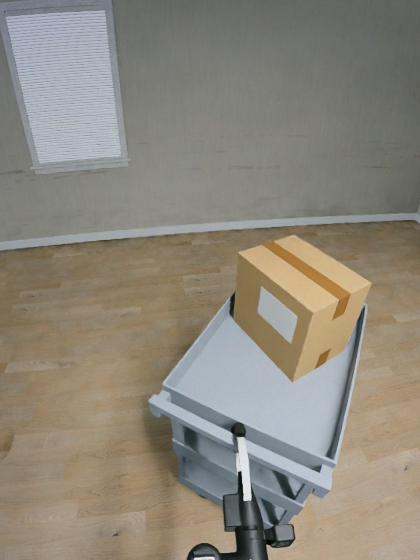

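Call:
move --blocking false --r2 '{"base":{"strafe_m":-0.55},"contact_limits":{"strafe_m":0.8}}' --cameras '[]'

Call:
wait --seconds 6 --cameras '[]'

Call:
move --blocking false --r2 '{"base":{"rotate_rad":0.55},"pace":"slow","contact_limits":{"rotate_rad":0.8}}' --cameras '[]'

Call:
wait --seconds 4 --cameras '[]'

Call:
move --blocking false --r2 '{"base":{"strafe_m":-0.45},"contact_limits":{"strafe_m":0.8}}' --cameras '[]'

Call:
wait --seconds 6 --cameras '["r2_head_camera"]'

Scene clock: 853.73 s.
move: r2 moving
r1: as last shown
r1.lidar_m: 3.62 1.10 1.11 2.70 2.93 1.92 2.00 0.27 0.25 - 0.25 0.26
r1.motor_effort: lift_m=+23(23) arm_m=-4(4) wheel_0=+0(0) wheel_1=+0(0) wheel_2=+0(0)
r1.servo_current: wrist_yaw_rad=52(59) wrist_pitch_rad=46(52) wrist_roll_rad=39(52) gripper_m=46(46)
r1.contact_limits: strafe_m 0.7
r1.wrist_depth_mm: - 137 - - - - - / - 138 - - - - - / 113 138 228 - - - - / 132 147 - - - - - / - - - - - - - / - - 193 - 188 - - / 1808 1708 1708 154 1808 1661 1921
r2.base_odometry: x=-1.058 y=-0.665 heading=-0.658
r2.turned_by_wheels: +0.001
r2.turned_by_imu: +0.002
r2.base_tilt: forward=-0.6 right=+0.0
r2.lidar_m: 0.44 0.55 2.76 2.52 2.57 1.79 1.66 1.68 2.10 2.26 2.39 0.36
r2.base_status: strafe_m moving
r2.joint_positions: lift_m=+0.684 arm_m=+0.000 wrist_yaw_rad=+0.006 wrist_pitch_rad=+0.005 wrist_roll_rad=+1.569 gripper_m=-0.029
r2.joint_status: not commanded
r2.measured_speeds: translate_m=-0.001 strafe_m=-0.141 rotate_rad=+0.003 lift_m=+0.000 arm_m=+0.000 wrist_yaw_rad=+0.015 wrist_pitch_rad=+0.000 wrist_roll_rad=+0.000
r2.motor_effort: lift_m=+18(19) arm_m=-4(4) wheel_0=+17(17) wheel_1=-9(11) wheel_2=+1(5)
r2.servo_current: wrist_yaw_rad=39(52) wrist_pitch_rad=46(52) wrist_roll_rad=46(59) gripper_m=91(98)
r2.contact_limits: strafe_m 0.8
r2.hand_pose: x=+0.4598 y=-0.0858 z=+0.8608 quat_wxyz=(+0.708, +0.706, +0.004, +0.000) (m; r2's base frame)
r2.wrist_depth_mm: - 404 407 - 153 - - / - 389 389 106 166 - - / - - 484 113 184 - - / - - 640 129 199 - - / - - - 140 220 1708 - / - - 188 161 178 1618 492 / - - - - - - 1182
pictures: none
No camera images: "cameras" was empty.

Scene clock: 856.40 s.
earlier move: r2 done
r1.base_odometry: x=-1.384 y=+1.539 heading=-0.103
r1.turned_by_wheels: +0.000
r1.turned_by_imu: +0.000
r1.base_tilt: forward=-1.6 right=+1.3
r1.lidar_m: 3.63 1.09 1.12 2.68 2.92 1.77 1.71 0.27 0.25 - 0.25 0.26
r1.base_status: not commanded
r1.joint_positions: lift_m=+0.600 arm_m=+0.000 wrist_yaw_rad=+3.089 wrist_pitch_rad=+0.002 wrist_roll_rad=+0.000 gripper_m=+0.056
r1.joint_status: not commanded
r1.measured_speeds: all 0
r1.motor_effort: lift_m=+23(23) arm_m=-4(4) wheel_0=+0(1) wheel_1=+0(0) wheel_2=+0(0)
r1.servo_current: wrist_yaw_rad=52(72) wrist_pitch_rad=39(52) wrist_roll_rad=46(65) gripper_m=39(52)
r1.contact_limits: strafe_m 0.7
r1.hand_pose: x=-0.1125 y=+0.1024 z=+0.7773 quat_wxyz=(+0.026, -0.001, +0.000, +1.000) (m; r1's base frame)
r1.wrist_depth_mm: - 138 - - - - - / - 138 - - - - - / 113 138 227 - - - - / 131 147 - - - - - / - - - - - - - / - - 194 - 187 - - / 1863 1708 1708 153 1808 1708 1863
r2.base_odometry: x=-1.373 y=-1.071 heading=-0.659
r2.turned_by_wheels: -0.001
r2.turned_by_imu: +0.000
r2.base_tilt: forward=-0.7 right=+0.1
r2.lidar_m: 0.34 0.35 3.30 3.03 2.68 1.73 1.59 1.62 2.05 1.79 1.88 0.48
r2.base_status: done
r2.joint_positions: lift_m=+0.684 arm_m=+0.000 wrist_yaw_rad=+0.005 wrist_pitch_rad=+0.005 wrist_roll_rad=+1.569 gripper_m=-0.029
r2.joint_status: not commanded
r2.measured_speeds: all 0
r2.motor_effort: lift_m=+19(19) arm_m=-4(4) wheel_0=+3(20) wheel_1=-2(11) wheel_2=+0(5)
r2.servo_current: wrist_yaw_rad=46(72) wrist_pitch_rad=46(52) wrist_roll_rad=39(65) gripper_m=91(98)
r2.contact_limits: strafe_m 0.8
r2.hand_pose: x=+0.4598 y=-0.0860 z=+0.8608 quat_wxyz=(+0.708, +0.706, +0.003, +0.000) (m; r2's base frame)
r2.wrist_depth_mm: - - - 218 287 291 293 / - - - 208 273 1576 1182 / - - - 196 258 1708 504 / - - - 187 248 842 - / - - 469 182 239 831 - / - - 185 173 179 - - / - - 504 - 220 - -
wait: 2.67 of 6 s (r2 has come to rest)
pictures: none
No camera images: "cameras" was empty.

Scene clock: 856.90 s.
move: r2 moving
r1: as last shown
r1.base_tilt: forward=-1.6 right=+1.2
r1.lidar_m: 3.62 1.10 1.09 2.70 2.92 1.78 1.74 0.28 0.25 - 0.25 0.27
r1.servo_current: wrist_yaw_rad=59(65) wrist_pitch_rad=39(52) wrist_roll_rad=52(59) gripper_m=39(46)
r1.contact_limits: strafe_m 0.7
r1.wrist_depth_mm: - 137 - - - - - / - 138 - - - - - / 113 138 228 - - - - / 131 147 - - - - - / - - - - - - - / - - 193 - 187 - - / 1808 1708 1756 153 1863 1756 1921
r2.base_odometry: x=-1.373 y=-1.071 heading=-0.535
r2.turned_by_wheels: +0.124
r2.turned_by_imu: +0.120
r2.base_tilt: forward=-0.7 right=+0.1
r2.lidar_m: 0.37 0.39 3.16 3.04 2.32 1.67 1.61 1.68 2.26 1.76 1.94 0.42
r2.base_status: rotate_rad moving
r2.joint_positions: lift_m=+0.684 arm_m=+0.000 wrist_yaw_rad=-0.008 wrist_pitch_rad=+0.005 wrist_roll_rad=+1.569 gripper_m=-0.029
r2.joint_status: not commanded
r2.measured_speeds: translate_m=+0.000 strafe_m=-0.001 rotate_rad=+0.496 lift_m=+0.000 arm_m=+0.000 wrist_yaw_rad=+0.000 wrist_pitch_rad=+0.000 wrist_roll_rad=+0.000
r2.motor_effort: lift_m=+18(19) arm_m=-4(4) wheel_0=-9(10) wheel_1=-10(10) wheel_2=-16(16)
r2.servo_current: wrist_yaw_rad=65(65) wrist_pitch_rad=46(52) wrist_roll_rad=46(59) gripper_m=85(98)
r2.contact_limits: rotate_rad 0.8
r2.hand_pose: x=+0.4586 y=-0.0898 z=+0.8608 quat_wxyz=(+0.708, +0.706, -0.001, -0.005) (m; r2's base frame)
r2.wrist_depth_mm: - - - 193 258 1397 289 / - - - 189 251 1661 1182 / - - - 184 246 1708 - / - - 521 180 239 842 - / - - 473 177 235 - - / - - 186 173 179 - - / - - 539 - 225 - -
pictures: none
No camera images: "cameras" was empty.

Scene clock: 858.17 s.
earlier move: r2 done
r1.base_odometry: x=-1.384 y=+1.539 heading=-0.103
r1.turned_by_wheels: +0.000
r1.turned_by_imu: +0.000
r1.base_tilt: forward=-1.6 right=+1.3
r1.lidar_m: 3.61 1.10 1.13 2.68 2.93 1.88 1.90 0.29 0.25 - 0.25 0.25
r1.base_status: not commanded
r1.joint_positions: lift_m=+0.600 arm_m=+0.000 wrist_yaw_rad=+3.089 wrist_pitch_rad=+0.002 wrist_roll_rad=+0.000 gripper_m=+0.056
r1.joint_status: not commanded
r1.measured_speeds: all 0
r1.motor_effort: lift_m=+23(23) arm_m=-4(4) wheel_0=+0(1) wheel_1=+0(0) wheel_2=+0(0)
r1.servo_current: wrist_yaw_rad=46(65) wrist_pitch_rad=46(52) wrist_roll_rad=39(65) gripper_m=39(46)
r1.contact_limits: strafe_m 0.7
r1.hand_pose: x=-0.1125 y=+0.1024 z=+0.7773 quat_wxyz=(+0.026, -0.001, +0.000, +1.000) (m; r1's base frame)
r1.wrist_depth_mm: - 138 - - - - - / - 138 - - - - - / 113 139 227 - - - - / 131 148 - - - - - / - - - - - - - / - - 194 - 187 - - / 1808 1708 1756 153 1808 1661 1863
r2.base_odometry: x=-1.373 y=-1.071 heading=-0.110
r2.turned_by_wheels: +0.424
r2.turned_by_imu: +0.413
r2.base_tilt: forward=-0.7 right=+0.0
r2.lidar_m: 0.44 3.26 3.04 2.57 1.72 1.59 1.65 2.10 1.76 1.90 3.38 0.36
r2.base_status: done
r2.joint_positions: lift_m=+0.684 arm_m=+0.000 wrist_yaw_rad=-0.006 wrist_pitch_rad=+0.005 wrist_roll_rad=+1.569 gripper_m=-0.029
r2.joint_status: not commanded
r2.measured_speeds: all 0
r2.motor_effort: lift_m=+18(19) arm_m=-4(4) wheel_0=-6(11) wheel_1=-6(10) wheel_2=-6(16)
r2.servo_current: wrist_yaw_rad=46(65) wrist_pitch_rad=46(52) wrist_roll_rad=46(65) gripper_m=91(98)
r2.contact_limits: rotate_rad 0.8
r2.hand_pose: x=+0.4588 y=-0.0890 z=+0.8608 quat_wxyz=(+0.708, +0.706, +0.000, -0.004) (m; r2's base frame)
r2.wrist_depth_mm: - 389 389 - 153 - - / - 399 399 106 166 - - / - - 504 113 182 - - / - - - 128 200 - - / - - - 145 224 1708 - / - - 186 164 179 1618 480 / - - - - - 1708 1205
wait: 1.27 of 4 s (r2 has come to rest)
pictures: none
No camera images: "cameras" was empty.

Scene clock: 858.67 s.
move: r2 moving
r1: as last shown
r1.lidar_m: 3.61 1.09 1.11 2.69 2.92 1.86 1.86 0.26 0.25 - 0.25 0.27
r1.motor_effort: lift_m=+23(23) arm_m=-4(4) wheel_0=+0(1) wheel_1=+0(1) wheel_2=+0(0)
r1.servo_current: wrist_yaw_rad=39(59) wrist_pitch_rad=33(46) wrist_roll_rad=46(59) gripper_m=39(46)
r1.contact_limits: strafe_m 0.7
r1.wrist_depth_mm: - 137 - - - - - / - 138 - - - - - / 113 139 228 - - - - / 131 147 - - - - - / - - - - - - - / - - 193 - 187 - - / 1863 1708 1708 153 1863 1661 1863
r2.base_odometry: x=-1.377 y=-1.107 heading=-0.110
r2.turned_by_wheels: +0.001
r2.turned_by_imu: +0.001
r2.base_tilt: forward=-0.7 right=+0.0
r2.lidar_m: 0.45 3.33 3.06 2.61 1.73 1.62 1.65 2.11 1.71 1.85 3.38 0.36
r2.base_status: strafe_m moving
r2.joint_positions: lift_m=+0.684 arm_m=+0.000 wrist_yaw_rad=+0.004 wrist_pitch_rad=+0.005 wrist_roll_rad=+1.569 gripper_m=-0.029
r2.joint_status: not commanded
r2.measured_speeds: translate_m=+0.000 strafe_m=-0.140 rotate_rad=+0.001 lift_m=+0.000 arm_m=+0.000 wrist_yaw_rad=+0.012 wrist_pitch_rad=+0.000 wrist_roll_rad=+0.000
r2.motor_effort: lift_m=+19(19) arm_m=-4(4) wheel_0=+16(18) wheel_1=-10(11) wheel_2=+1(5)
r2.servo_current: wrist_yaw_rad=46(52) wrist_pitch_rad=39(46) wrist_roll_rad=46(59) gripper_m=91(98)
r2.contact_limits: strafe_m 0.8
r2.hand_pose: x=+0.4597 y=-0.0862 z=+0.8608 quat_wxyz=(+0.708, +0.706, +0.003, +0.000) (m; r2's base frame)
r2.wrist_depth_mm: - 382 382 - 148 - - / - 397 397 102 161 - - / - - 500 108 177 - - / - - - 124 201 - - / - - - 137 220 1708 - / - - 187 160 179 1661 480 / - - - - - - 1182
pictures: none
No camera images: "cameras" was empty.

Scene clock: 861.00 s.
earlier move: r2 done
r1.base_odometry: x=-1.384 y=+1.539 heading=-0.103
r1.turned_by_wheels: +0.000
r1.turned_by_imu: +0.000
r1.base_tilt: forward=-1.6 right=+1.3
r1.lidar_m: 3.62 1.08 1.12 2.70 2.92 1.58 1.47 0.27 0.25 - 0.25 0.25
r1.base_status: not commanded
r1.joint_positions: lift_m=+0.600 arm_m=+0.000 wrist_yaw_rad=+3.089 wrist_pitch_rad=+0.002 wrist_roll_rad=+0.000 gripper_m=+0.056
r1.joint_status: not commanded
r1.measured_speeds: all 0
r1.motor_effort: lift_m=+23(23) arm_m=-4(4) wheel_0=-1(1) wheel_1=+0(1) wheel_2=+0(0)
r1.servo_current: wrist_yaw_rad=46(65) wrist_pitch_rad=39(52) wrist_roll_rad=46(65) gripper_m=33(46)
r1.contact_limits: strafe_m 0.7
r1.hand_pose: x=-0.1125 y=+0.1024 z=+0.7773 quat_wxyz=(+0.026, -0.001, +0.000, +1.000) (m; r1's base frame)
r1.wrist_depth_mm: - 137 - - - - - / - 138 1618 - - - - / 113 138 228 - - - - / 132 147 1661 - - - - / - - - - - - - / - - 195 - 188 - - / 1808 1708 1537 153 1708 1708 1863
r2.base_odometry: x=-1.422 y=-1.518 heading=-0.110
r2.turned_by_wheels: -0.001
r2.turned_by_imu: +0.001
r2.base_tilt: forward=-0.7 right=+0.1
r2.lidar_m: 0.39 0.42 3.43 2.90 1.95 1.78 1.82 2.31 1.34 1.48 3.05 0.42
r2.base_status: done
r2.joint_positions: lift_m=+0.684 arm_m=+0.000 wrist_yaw_rad=+0.003 wrist_pitch_rad=+0.005 wrist_roll_rad=+1.569 gripper_m=-0.029
r2.joint_status: not commanded
r2.measured_speeds: all 0
r2.motor_effort: lift_m=+18(19) arm_m=-4(5) wheel_0=+3(20) wheel_1=-3(11) wheel_2=+0(5)
r2.servo_current: wrist_yaw_rad=46(65) wrist_pitch_rad=46(52) wrist_roll_rad=39(59) gripper_m=91(98)
r2.contact_limits: strafe_m 0.8
r2.hand_pose: x=+0.4596 y=-0.0866 z=+0.8608 quat_wxyz=(+0.708, +0.706, +0.003, -0.001) (m; r2's base frame)
r2.wrist_depth_mm: - - - 163 222 1661 1160 / - - - 166 224 1430 - / - - 525 167 228 - - / - 480 462 229 229 - - / - - 521 171 231 820 - / - - 185 173 180 - - / - - - - 236 - -
wait: 2.33 of 6 s (r2 has come to rest)
pictures: r2_head_camera
Images, in order (width x height): r2_head_camera 420x560.

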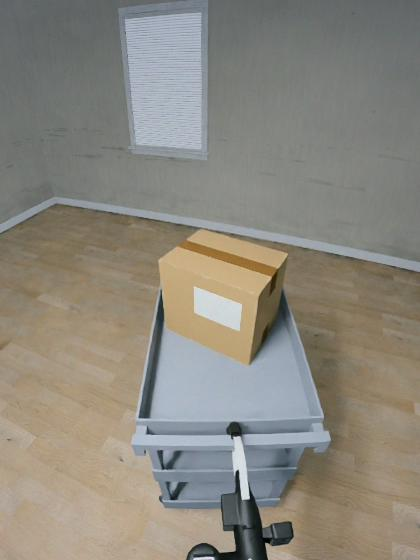

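Call:
move --blocking false --r2 '{"base":{"strafe_m":-0.38},"contact_limits":{"strafe_m":0.8}}' --cameras '[]'

Call:
wait --seconds 6 --cameras '[]'

Call:
move --blocking false --r2 '{"base":{"translate_m":0.28,"strafe_m":0.02},"contact_limits":{"translate_m":0.8}}' --cameras '[]'

Call:
wait --seconds 6 --cameras '["r2_head_camera","r1_head_right_camera","r1_head_left_camera"]'

Scene clock: 909.40 s.
move: r2 moving
r1: as last shown
r1.base_tilt: forward=-1.6 right=+1.2
r1.lidar_m: 3.61 1.09 1.11 2.70 2.93 1.53 1.43 0.26 0.25 - 0.25 0.26
r1.motor_effort: lift_m=+23(23) arm_m=-4(4) wheel_0=+0(0) wheel_1=+0(0) wheel_2=+0(0)
r1.servo_current: wrist_yaw_rad=46(59) wrist_pitch_rad=46(46) wrist_roll_rad=59(59) gripper_m=39(46)
r1.contact_limits: strafe_m 0.7
r1.wrist_depth_mm: - 138 - - - - - / - 138 1576 - - - - / 113 138 228 - - - - / 132 147 1618 - - - - / - - - - - - - / - - 193 - 187 - - / 1756 1708 1576 153 1863 1708 1921
r2.base_odometry: x=-1.426 y=-1.554 heading=-0.110
r2.turned_by_wheels: +0.000
r2.turned_by_imu: +0.001
r2.base_tilt: forward=-0.7 right=+0.0
r2.lidar_m: 0.39 0.41 3.48 2.89 1.96 1.80 1.83 2.36 1.32 1.45 3.00 0.42
r2.base_status: strafe_m moving
r2.joint_positions: lift_m=+0.684 arm_m=+0.000 wrist_yaw_rad=+0.004 wrist_pitch_rad=+0.005 wrist_roll_rad=+1.569 gripper_m=-0.029
r2.joint_status: not commanded
r2.measured_speeds: translate_m=+0.001 strafe_m=-0.141 rotate_rad=-0.005 lift_m=+0.000 arm_m=+0.000 wrist_yaw_rad=+0.000 wrist_pitch_rad=+0.000 wrist_roll_rad=+0.000
r2.motor_effort: lift_m=+18(19) arm_m=-4(4) wheel_0=+11(15) wheel_1=-10(11) wheel_2=+0(1)
r2.servo_current: wrist_yaw_rad=52(59) wrist_pitch_rad=46(52) wrist_roll_rad=46(59) gripper_m=91(91)
r2.contact_limits: strafe_m 0.8
r2.hand_pose: x=+0.4596 y=-0.0864 z=+0.8608 quat_wxyz=(+0.708, +0.706, +0.003, +0.000) (m; r2's base frame)
r2.wrist_depth_mm: - - - 168 227 1661 1160 / - - - 169 229 1576 - / - - 549 170 229 831 - / - 477 466 231 232 820 - / - - 508 172 232 842 - / - - 186 173 180 - - / - - - - 235 - -
pictures: none
No camera images: "cameras" was empty.

Scene clock: 911.50 s.
earlier move: r2 done
r1.base_odometry: x=-1.384 y=+1.539 heading=-0.103
r1.turned_by_wheels: +0.000
r1.turned_by_imu: +0.000
r1.base_tilt: forward=-1.6 right=+1.3
r1.lidar_m: 3.62 1.10 1.12 2.68 2.94 1.32 1.11 0.26 0.25 - 0.25 0.27
r1.base_status: not commanded
r1.joint_positions: lift_m=+0.600 arm_m=+0.000 wrist_yaw_rad=+3.089 wrist_pitch_rad=+0.002 wrist_roll_rad=+0.000 gripper_m=+0.056
r1.joint_status: not commanded
r1.measured_speeds: all 0
r1.motor_effort: lift_m=+23(23) arm_m=-4(4) wheel_0=+0(1) wheel_1=+0(0) wheel_2=+0(0)
r1.servo_current: wrist_yaw_rad=39(65) wrist_pitch_rad=39(52) wrist_roll_rad=46(59) gripper_m=39(46)
r1.contact_limits: strafe_m 0.7
r1.hand_pose: x=-0.1125 y=+0.1024 z=+0.7773 quat_wxyz=(+0.026, -0.001, +0.000, +1.000) (m; r1's base frame)
r1.wrist_depth_mm: - 138 - - - - - / - 138 1281 - - - - / 113 138 228 - - - - / 131 148 1281 - - - - / - - - - - - - / - - 193 - 187 - - / 1756 1708 1430 153 1499 1708 1921
r2.base_odometry: x=-1.464 y=-1.896 heading=-0.110
r2.turned_by_wheels: +0.000
r2.turned_by_imu: +0.002
r2.base_tilt: forward=-0.7 right=+0.1
r2.lidar_m: 0.32 0.30 3.77 3.08 2.10 1.92 1.98 2.18 1.01 1.17 2.61 0.48
r2.base_status: done
r2.joint_positions: lift_m=+0.684 arm_m=+0.000 wrist_yaw_rad=+0.004 wrist_pitch_rad=+0.005 wrist_roll_rad=+1.569 gripper_m=-0.029
r2.joint_status: not commanded
r2.measured_speeds: all 0
r2.motor_effort: lift_m=+18(19) arm_m=-4(5) wheel_0=+1(16) wheel_1=-3(12) wheel_2=+0(1)
r2.servo_current: wrist_yaw_rad=39(59) wrist_pitch_rad=39(52) wrist_roll_rad=46(59) gripper_m=91(98)
r2.contact_limits: strafe_m 0.8
r2.hand_pose: x=+0.4597 y=-0.0862 z=+0.8608 quat_wxyz=(+0.708, +0.706, +0.003, +0.000) (m; r2's base frame)
r2.wrist_depth_mm: - - - 263 - 1661 1138 / - - - 238 319 327 334 / - - - 219 287 1756 1205 / - - - 202 262 1863 - / - - 640 187 244 831 - / - 459 185 173 179 - - / - - 459 - 216 - -
wait: 2.10 of 6 s (r2 has come to rest)
pictures: none
No camera images: "cameras" was empty.

Scene clock: 912.00 s.
move: r2 moving
r1: as last shown
r1.lidar_m: 3.61 1.10 1.10 2.69 2.95 1.29 1.11 0.29 0.25 - 0.25 0.26
r1.motor_effort: lift_m=+23(23) arm_m=-4(4) wheel_0=-1(1) wheel_1=+0(0) wheel_2=+0(0)
r1.servo_current: wrist_yaw_rad=39(78) wrist_pitch_rad=39(52) wrist_roll_rad=46(65) gripper_m=39(46)
r1.contact_limits: strafe_m 0.7
r1.wrist_depth_mm: - 138 - - - - - / - 138 1255 - - - - / 113 138 229 - - - - / 132 147 1308 - - - - / - - - - - - - / - - 194 - 187 - - / 1808 1708 1499 153 1464 1618 1863
r2.base_odometry: x=-1.433 y=-1.897 heading=-0.111
r2.turned_by_wheels: -0.001
r2.turned_by_imu: -0.001
r2.base_tilt: forward=-0.7 right=+0.1
r2.lidar_m: 0.30 0.31 3.77 3.12 2.15 1.97 1.97 2.20 1.01 1.20 2.63 0.48
r2.base_status: translate_m moving; strafe_m moving
r2.joint_positions: lift_m=+0.684 arm_m=+0.000 wrist_yaw_rad=-0.006 wrist_pitch_rad=+0.005 wrist_roll_rad=+1.569 gripper_m=-0.029
r2.joint_status: not commanded
r2.measured_speeds: translate_m=+0.121 strafe_m=+0.009 rotate_rad=-0.004 lift_m=+0.000 arm_m=+0.000 wrist_yaw_rad=-0.028 wrist_pitch_rad=+0.000 wrist_roll_rad=+0.000
r2.motor_effort: lift_m=+18(19) arm_m=-2(4) wheel_0=+6(10) wheel_1=+8(9) wheel_2=-20(20)
r2.servo_current: wrist_yaw_rad=52(52) wrist_pitch_rad=52(52) wrist_roll_rad=52(59) gripper_m=91(98)
r2.contact_limits: translate_m 0.8
r2.hand_pose: x=+0.4587 y=-0.0891 z=+0.8608 quat_wxyz=(+0.708, +0.706, +0.000, -0.004) (m; r2's base frame)
r2.wrist_depth_mm: - - - 283 - 1618 1160 / - - - 250 330 342 1042 / - - - 224 298 1708 1255 / - - - 204 266 1708 535 / - - - 187 243 778 - / - - 186 167 178 - - / - - 442 - 211 - -
pictures: none
No camera images: "cameras" was empty.

Scene clock: 913.90 s.
earlier move: r2 done
r1.base_odometry: x=-1.384 y=+1.539 heading=-0.103
r1.turned_by_wheels: +0.000
r1.turned_by_imu: +0.000
r1.base_tilt: forward=-1.6 right=+1.3
r1.lidar_m: 3.62 1.11 1.11 2.71 2.93 1.28 1.22 0.27 0.25 - 0.25 0.27
r1.base_status: not commanded
r1.joint_positions: lift_m=+0.600 arm_m=+0.000 wrist_yaw_rad=+3.089 wrist_pitch_rad=+0.002 wrist_roll_rad=+0.000 gripper_m=+0.056
r1.joint_status: not commanded
r1.measured_speeds: all 0
r1.motor_effort: lift_m=+23(23) arm_m=-4(4) wheel_0=+0(1) wheel_1=+0(0) wheel_2=+0(0)
r1.servo_current: wrist_yaw_rad=46(78) wrist_pitch_rad=39(59) wrist_roll_rad=46(65) gripper_m=46(52)
r1.contact_limits: strafe_m 0.7
r1.hand_pose: x=-0.1125 y=+0.1024 z=+0.7773 quat_wxyz=(+0.026, -0.001, +0.000, +1.000) (m; r1's base frame)
r1.wrist_depth_mm: - 138 - - - - - / - 138 - - - - - / 113 138 227 - - - - / 131 148 - - - - - / - - - - - - - / - - 195 - 187 - - / 1808 1708 1708 154 1576 1618 1863
r2.base_odometry: x=-1.184 y=-1.907 heading=-0.110
r2.turned_by_wheels: +0.001
r2.turned_by_imu: +0.000
r2.base_tilt: forward=-0.7 right=+0.1
r2.lidar_m: 0.27 0.27 3.65 3.48 2.38 2.18 2.20 1.29 1.20 2.24 2.77 0.49
r2.base_status: done
r2.joint_positions: lift_m=+0.684 arm_m=+0.000 wrist_yaw_rad=-0.005 wrist_pitch_rad=+0.005 wrist_roll_rad=+1.569 gripper_m=-0.029
r2.joint_status: not commanded
r2.measured_speeds: all 0
r2.motor_effort: lift_m=+18(19) arm_m=+4(4) wheel_0=+2(10) wheel_1=+3(9) wheel_2=-3(20)
r2.servo_current: wrist_yaw_rad=46(65) wrist_pitch_rad=46(52) wrist_roll_rad=46(59) gripper_m=91(98)
r2.contact_limits: translate_m 0.8
r2.hand_pose: x=+0.4589 y=-0.0888 z=+0.8608 quat_wxyz=(+0.708, +0.706, +0.000, -0.003) (m; r2's base frame)
r2.wrist_depth_mm: - - - - - 1661 1160 / - - - 317 - 1576 1182 / - - - 246 351 1464 430 / - - - 209 286 1756 508 / - - - 191 249 1808 - / - - 185 164 178 750 - / - - 430 - 209 - -
wait: 1.90 of 6 s (r2 has come to rest)
pictures: r1_head_left_camera, r1_head_right_camera, r2_head_camera
Images, in order (width x height): r1_head_left_camera 420x672, r1_head_right_camera 420x672, r2_head_camera 420x560.

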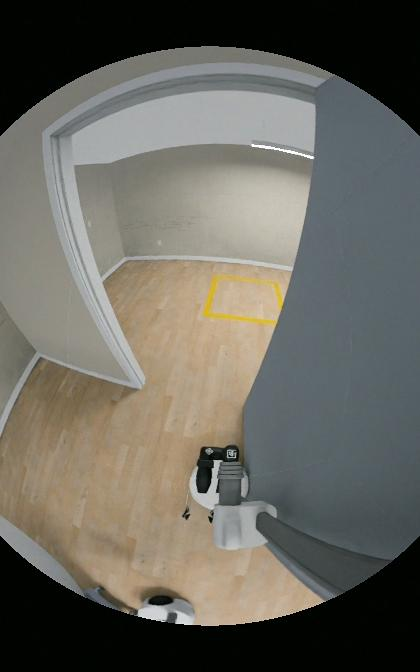

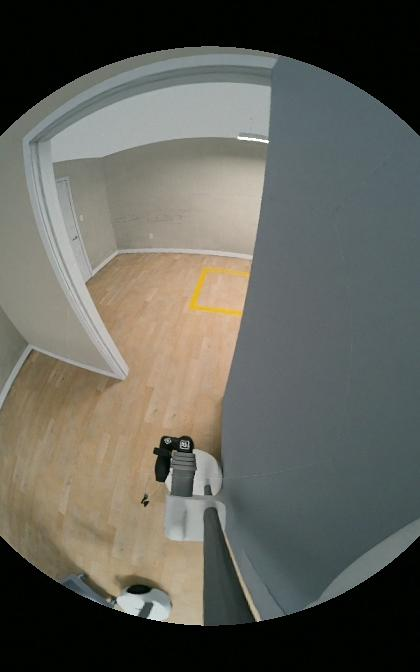

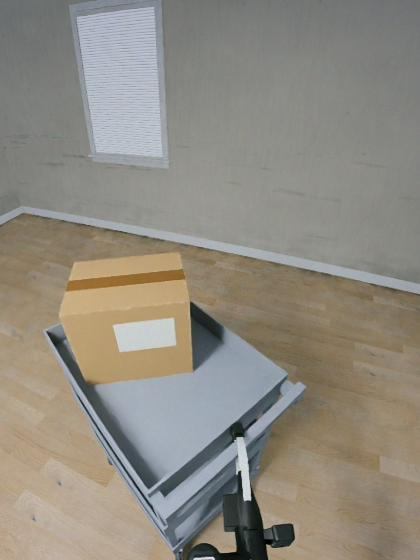

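Call:
move --blocking false --r2 '{"base":{"rotate_rad":0.6},"pace":"slow","contact_limits":{"rotate_rad":0.8}}' --cameras '[]'

Call:
wait --seconds 4 --cameras '["r2_head_camera"]'

Scene clock: 922.40 s.
move: r2 moving
r1: as last shown
r1.lidar_m: 3.62 1.09 1.09 2.69 2.94 1.25 1.23 0.28 0.25 - 0.25 0.27
r1.servo_current: wrist_yaw_rad=59(65) wrist_pitch_rad=39(52) wrist_roll_rad=52(59) gripper_m=33(46)
r1.contact_limits: strafe_m 0.7
r1.wrist_depth_mm: - 138 - - - - - / - 138 - - - - - / 113 139 228 1464 - - - / 132 147 - - - - - / - - - - - - - / - - 193 - 187 - - / 1756 1708 1708 153 1618 1708 1808
r2.base_odometry: x=-1.184 y=-1.907 heading=+0.013
r2.turned_by_wheels: +0.123
r2.turned_by_imu: +0.119
r2.base_tilt: forward=-0.7 right=+0.1
r2.lidar_m: 0.28 0.30 3.66 3.08 2.27 2.19 2.31 1.21 1.25 2.25 2.64 0.49
r2.base_status: rotate_rad moving
r2.joint_positions: lift_m=+0.684 arm_m=+0.000 wrist_yaw_rad=-0.014 wrist_pitch_rad=+0.005 wrist_roll_rad=+1.569 gripper_m=-0.029
r2.joint_status: not commanded
r2.measured_speeds: translate_m=+0.000 strafe_m=-0.001 rotate_rad=+0.491 lift_m=+0.000 arm_m=+0.000 wrist_yaw_rad=+0.000 wrist_pitch_rad=+0.000 wrist_roll_rad=+0.000
r2.motor_effort: lift_m=+18(18) arm_m=+3(4) wheel_0=-13(19) wheel_1=-9(9) wheel_2=-18(18)
r2.servo_current: wrist_yaw_rad=85(85) wrist_pitch_rad=39(52) wrist_roll_rad=46(52) gripper_m=91(91)
r2.contact_limits: rotate_rad 0.8
r2.hand_pose: x=+0.4580 y=-0.0916 z=+0.8608 quat_wxyz=(+0.708, +0.706, -0.003, -0.007) (m; r2's base frame)
r2.wrist_depth_mm: - - - 296 - 1661 1160 / - - - 312 342 349 351 / - - - 228 304 1708 1255 / - - - 204 267 1756 530 / - - - 181 243 750 - / - - 186 162 178 - - / - - 442 - 209 - -
pictures: none
No camera images: "cameras" was empty.

Scene clock: 923.73 s.
earlier move: r2 done
r1.base_odometry: x=-1.384 y=+1.539 heading=-0.103
r1.turned_by_wheels: +0.000
r1.turned_by_imu: +0.000
r1.base_tilt: forward=-1.6 right=+1.3
r1.lidar_m: 3.63 1.10 1.11 2.71 2.94 1.25 1.21 0.28 0.25 - 0.25 0.28
r1.base_status: not commanded
r1.joint_positions: lift_m=+0.600 arm_m=+0.000 wrist_yaw_rad=+3.089 wrist_pitch_rad=+0.002 wrist_roll_rad=+0.000 gripper_m=+0.056
r1.joint_status: not commanded
r1.measured_speeds: all 0
r1.motor_effort: lift_m=+23(23) arm_m=-4(4) wheel_0=+0(1) wheel_1=+0(0) wheel_2=+0(0)
r1.servo_current: wrist_yaw_rad=65(65) wrist_pitch_rad=39(52) wrist_roll_rad=46(59) gripper_m=52(52)
r1.contact_limits: strafe_m 0.7
r1.hand_pose: x=-0.1125 y=+0.1024 z=+0.7773 quat_wxyz=(+0.026, -0.001, +0.000, +1.000) (m; r1's base frame)
r1.wrist_depth_mm: - 137 - - - - - / - 138 - - - - - / 113 138 228 - - - - / 132 147 - - - - - / - - - - - - - / - - 194 - 187 - - / 1863 1756 1661 153 1618 1708 1921
r2.base_odometry: x=-1.184 y=-1.907 heading=+0.489
r2.turned_by_wheels: +0.476
r2.turned_by_imu: +0.463
r2.base_tilt: forward=-0.7 right=+0.1
r2.lidar_m: 0.42 0.51 3.24 2.29 2.17 2.27 1.21 1.22 2.26 2.68 2.55 0.40
r2.base_status: done
r2.joint_positions: lift_m=+0.684 arm_m=+0.000 wrist_yaw_rad=+0.000 wrist_pitch_rad=+0.005 wrist_roll_rad=+1.569 gripper_m=-0.029
r2.joint_status: not commanded
r2.measured_speeds: all 0
r2.motor_effort: lift_m=+18(19) arm_m=-3(4) wheel_0=-4(19) wheel_1=-6(10) wheel_2=-4(18)
r2.servo_current: wrist_yaw_rad=46(98) wrist_pitch_rad=46(52) wrist_roll_rad=39(59) gripper_m=85(98)
r2.contact_limits: rotate_rad 0.8
r2.hand_pose: x=+0.4593 y=-0.0874 z=+0.8608 quat_wxyz=(+0.708, +0.706, +0.002, -0.002) (m; r2's base frame)
r2.wrist_depth_mm: - - 535 131 184 - - / - 462 442 136 194 - - / - 459 445 143 206 - - / - - 525 152 217 - - / - - 654 163 228 - - / - - 184 171 178 1618 512 / - - - - - 1618 462
wait: 1.33 of 4 s (r2 has come to rest)
pictures: r2_head_camera
Images, in order (width x height): r2_head_camera 420x560.

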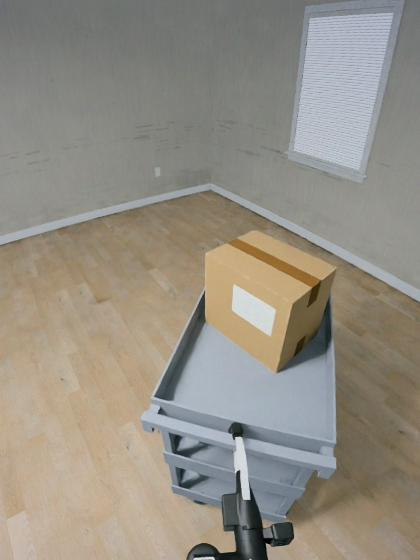

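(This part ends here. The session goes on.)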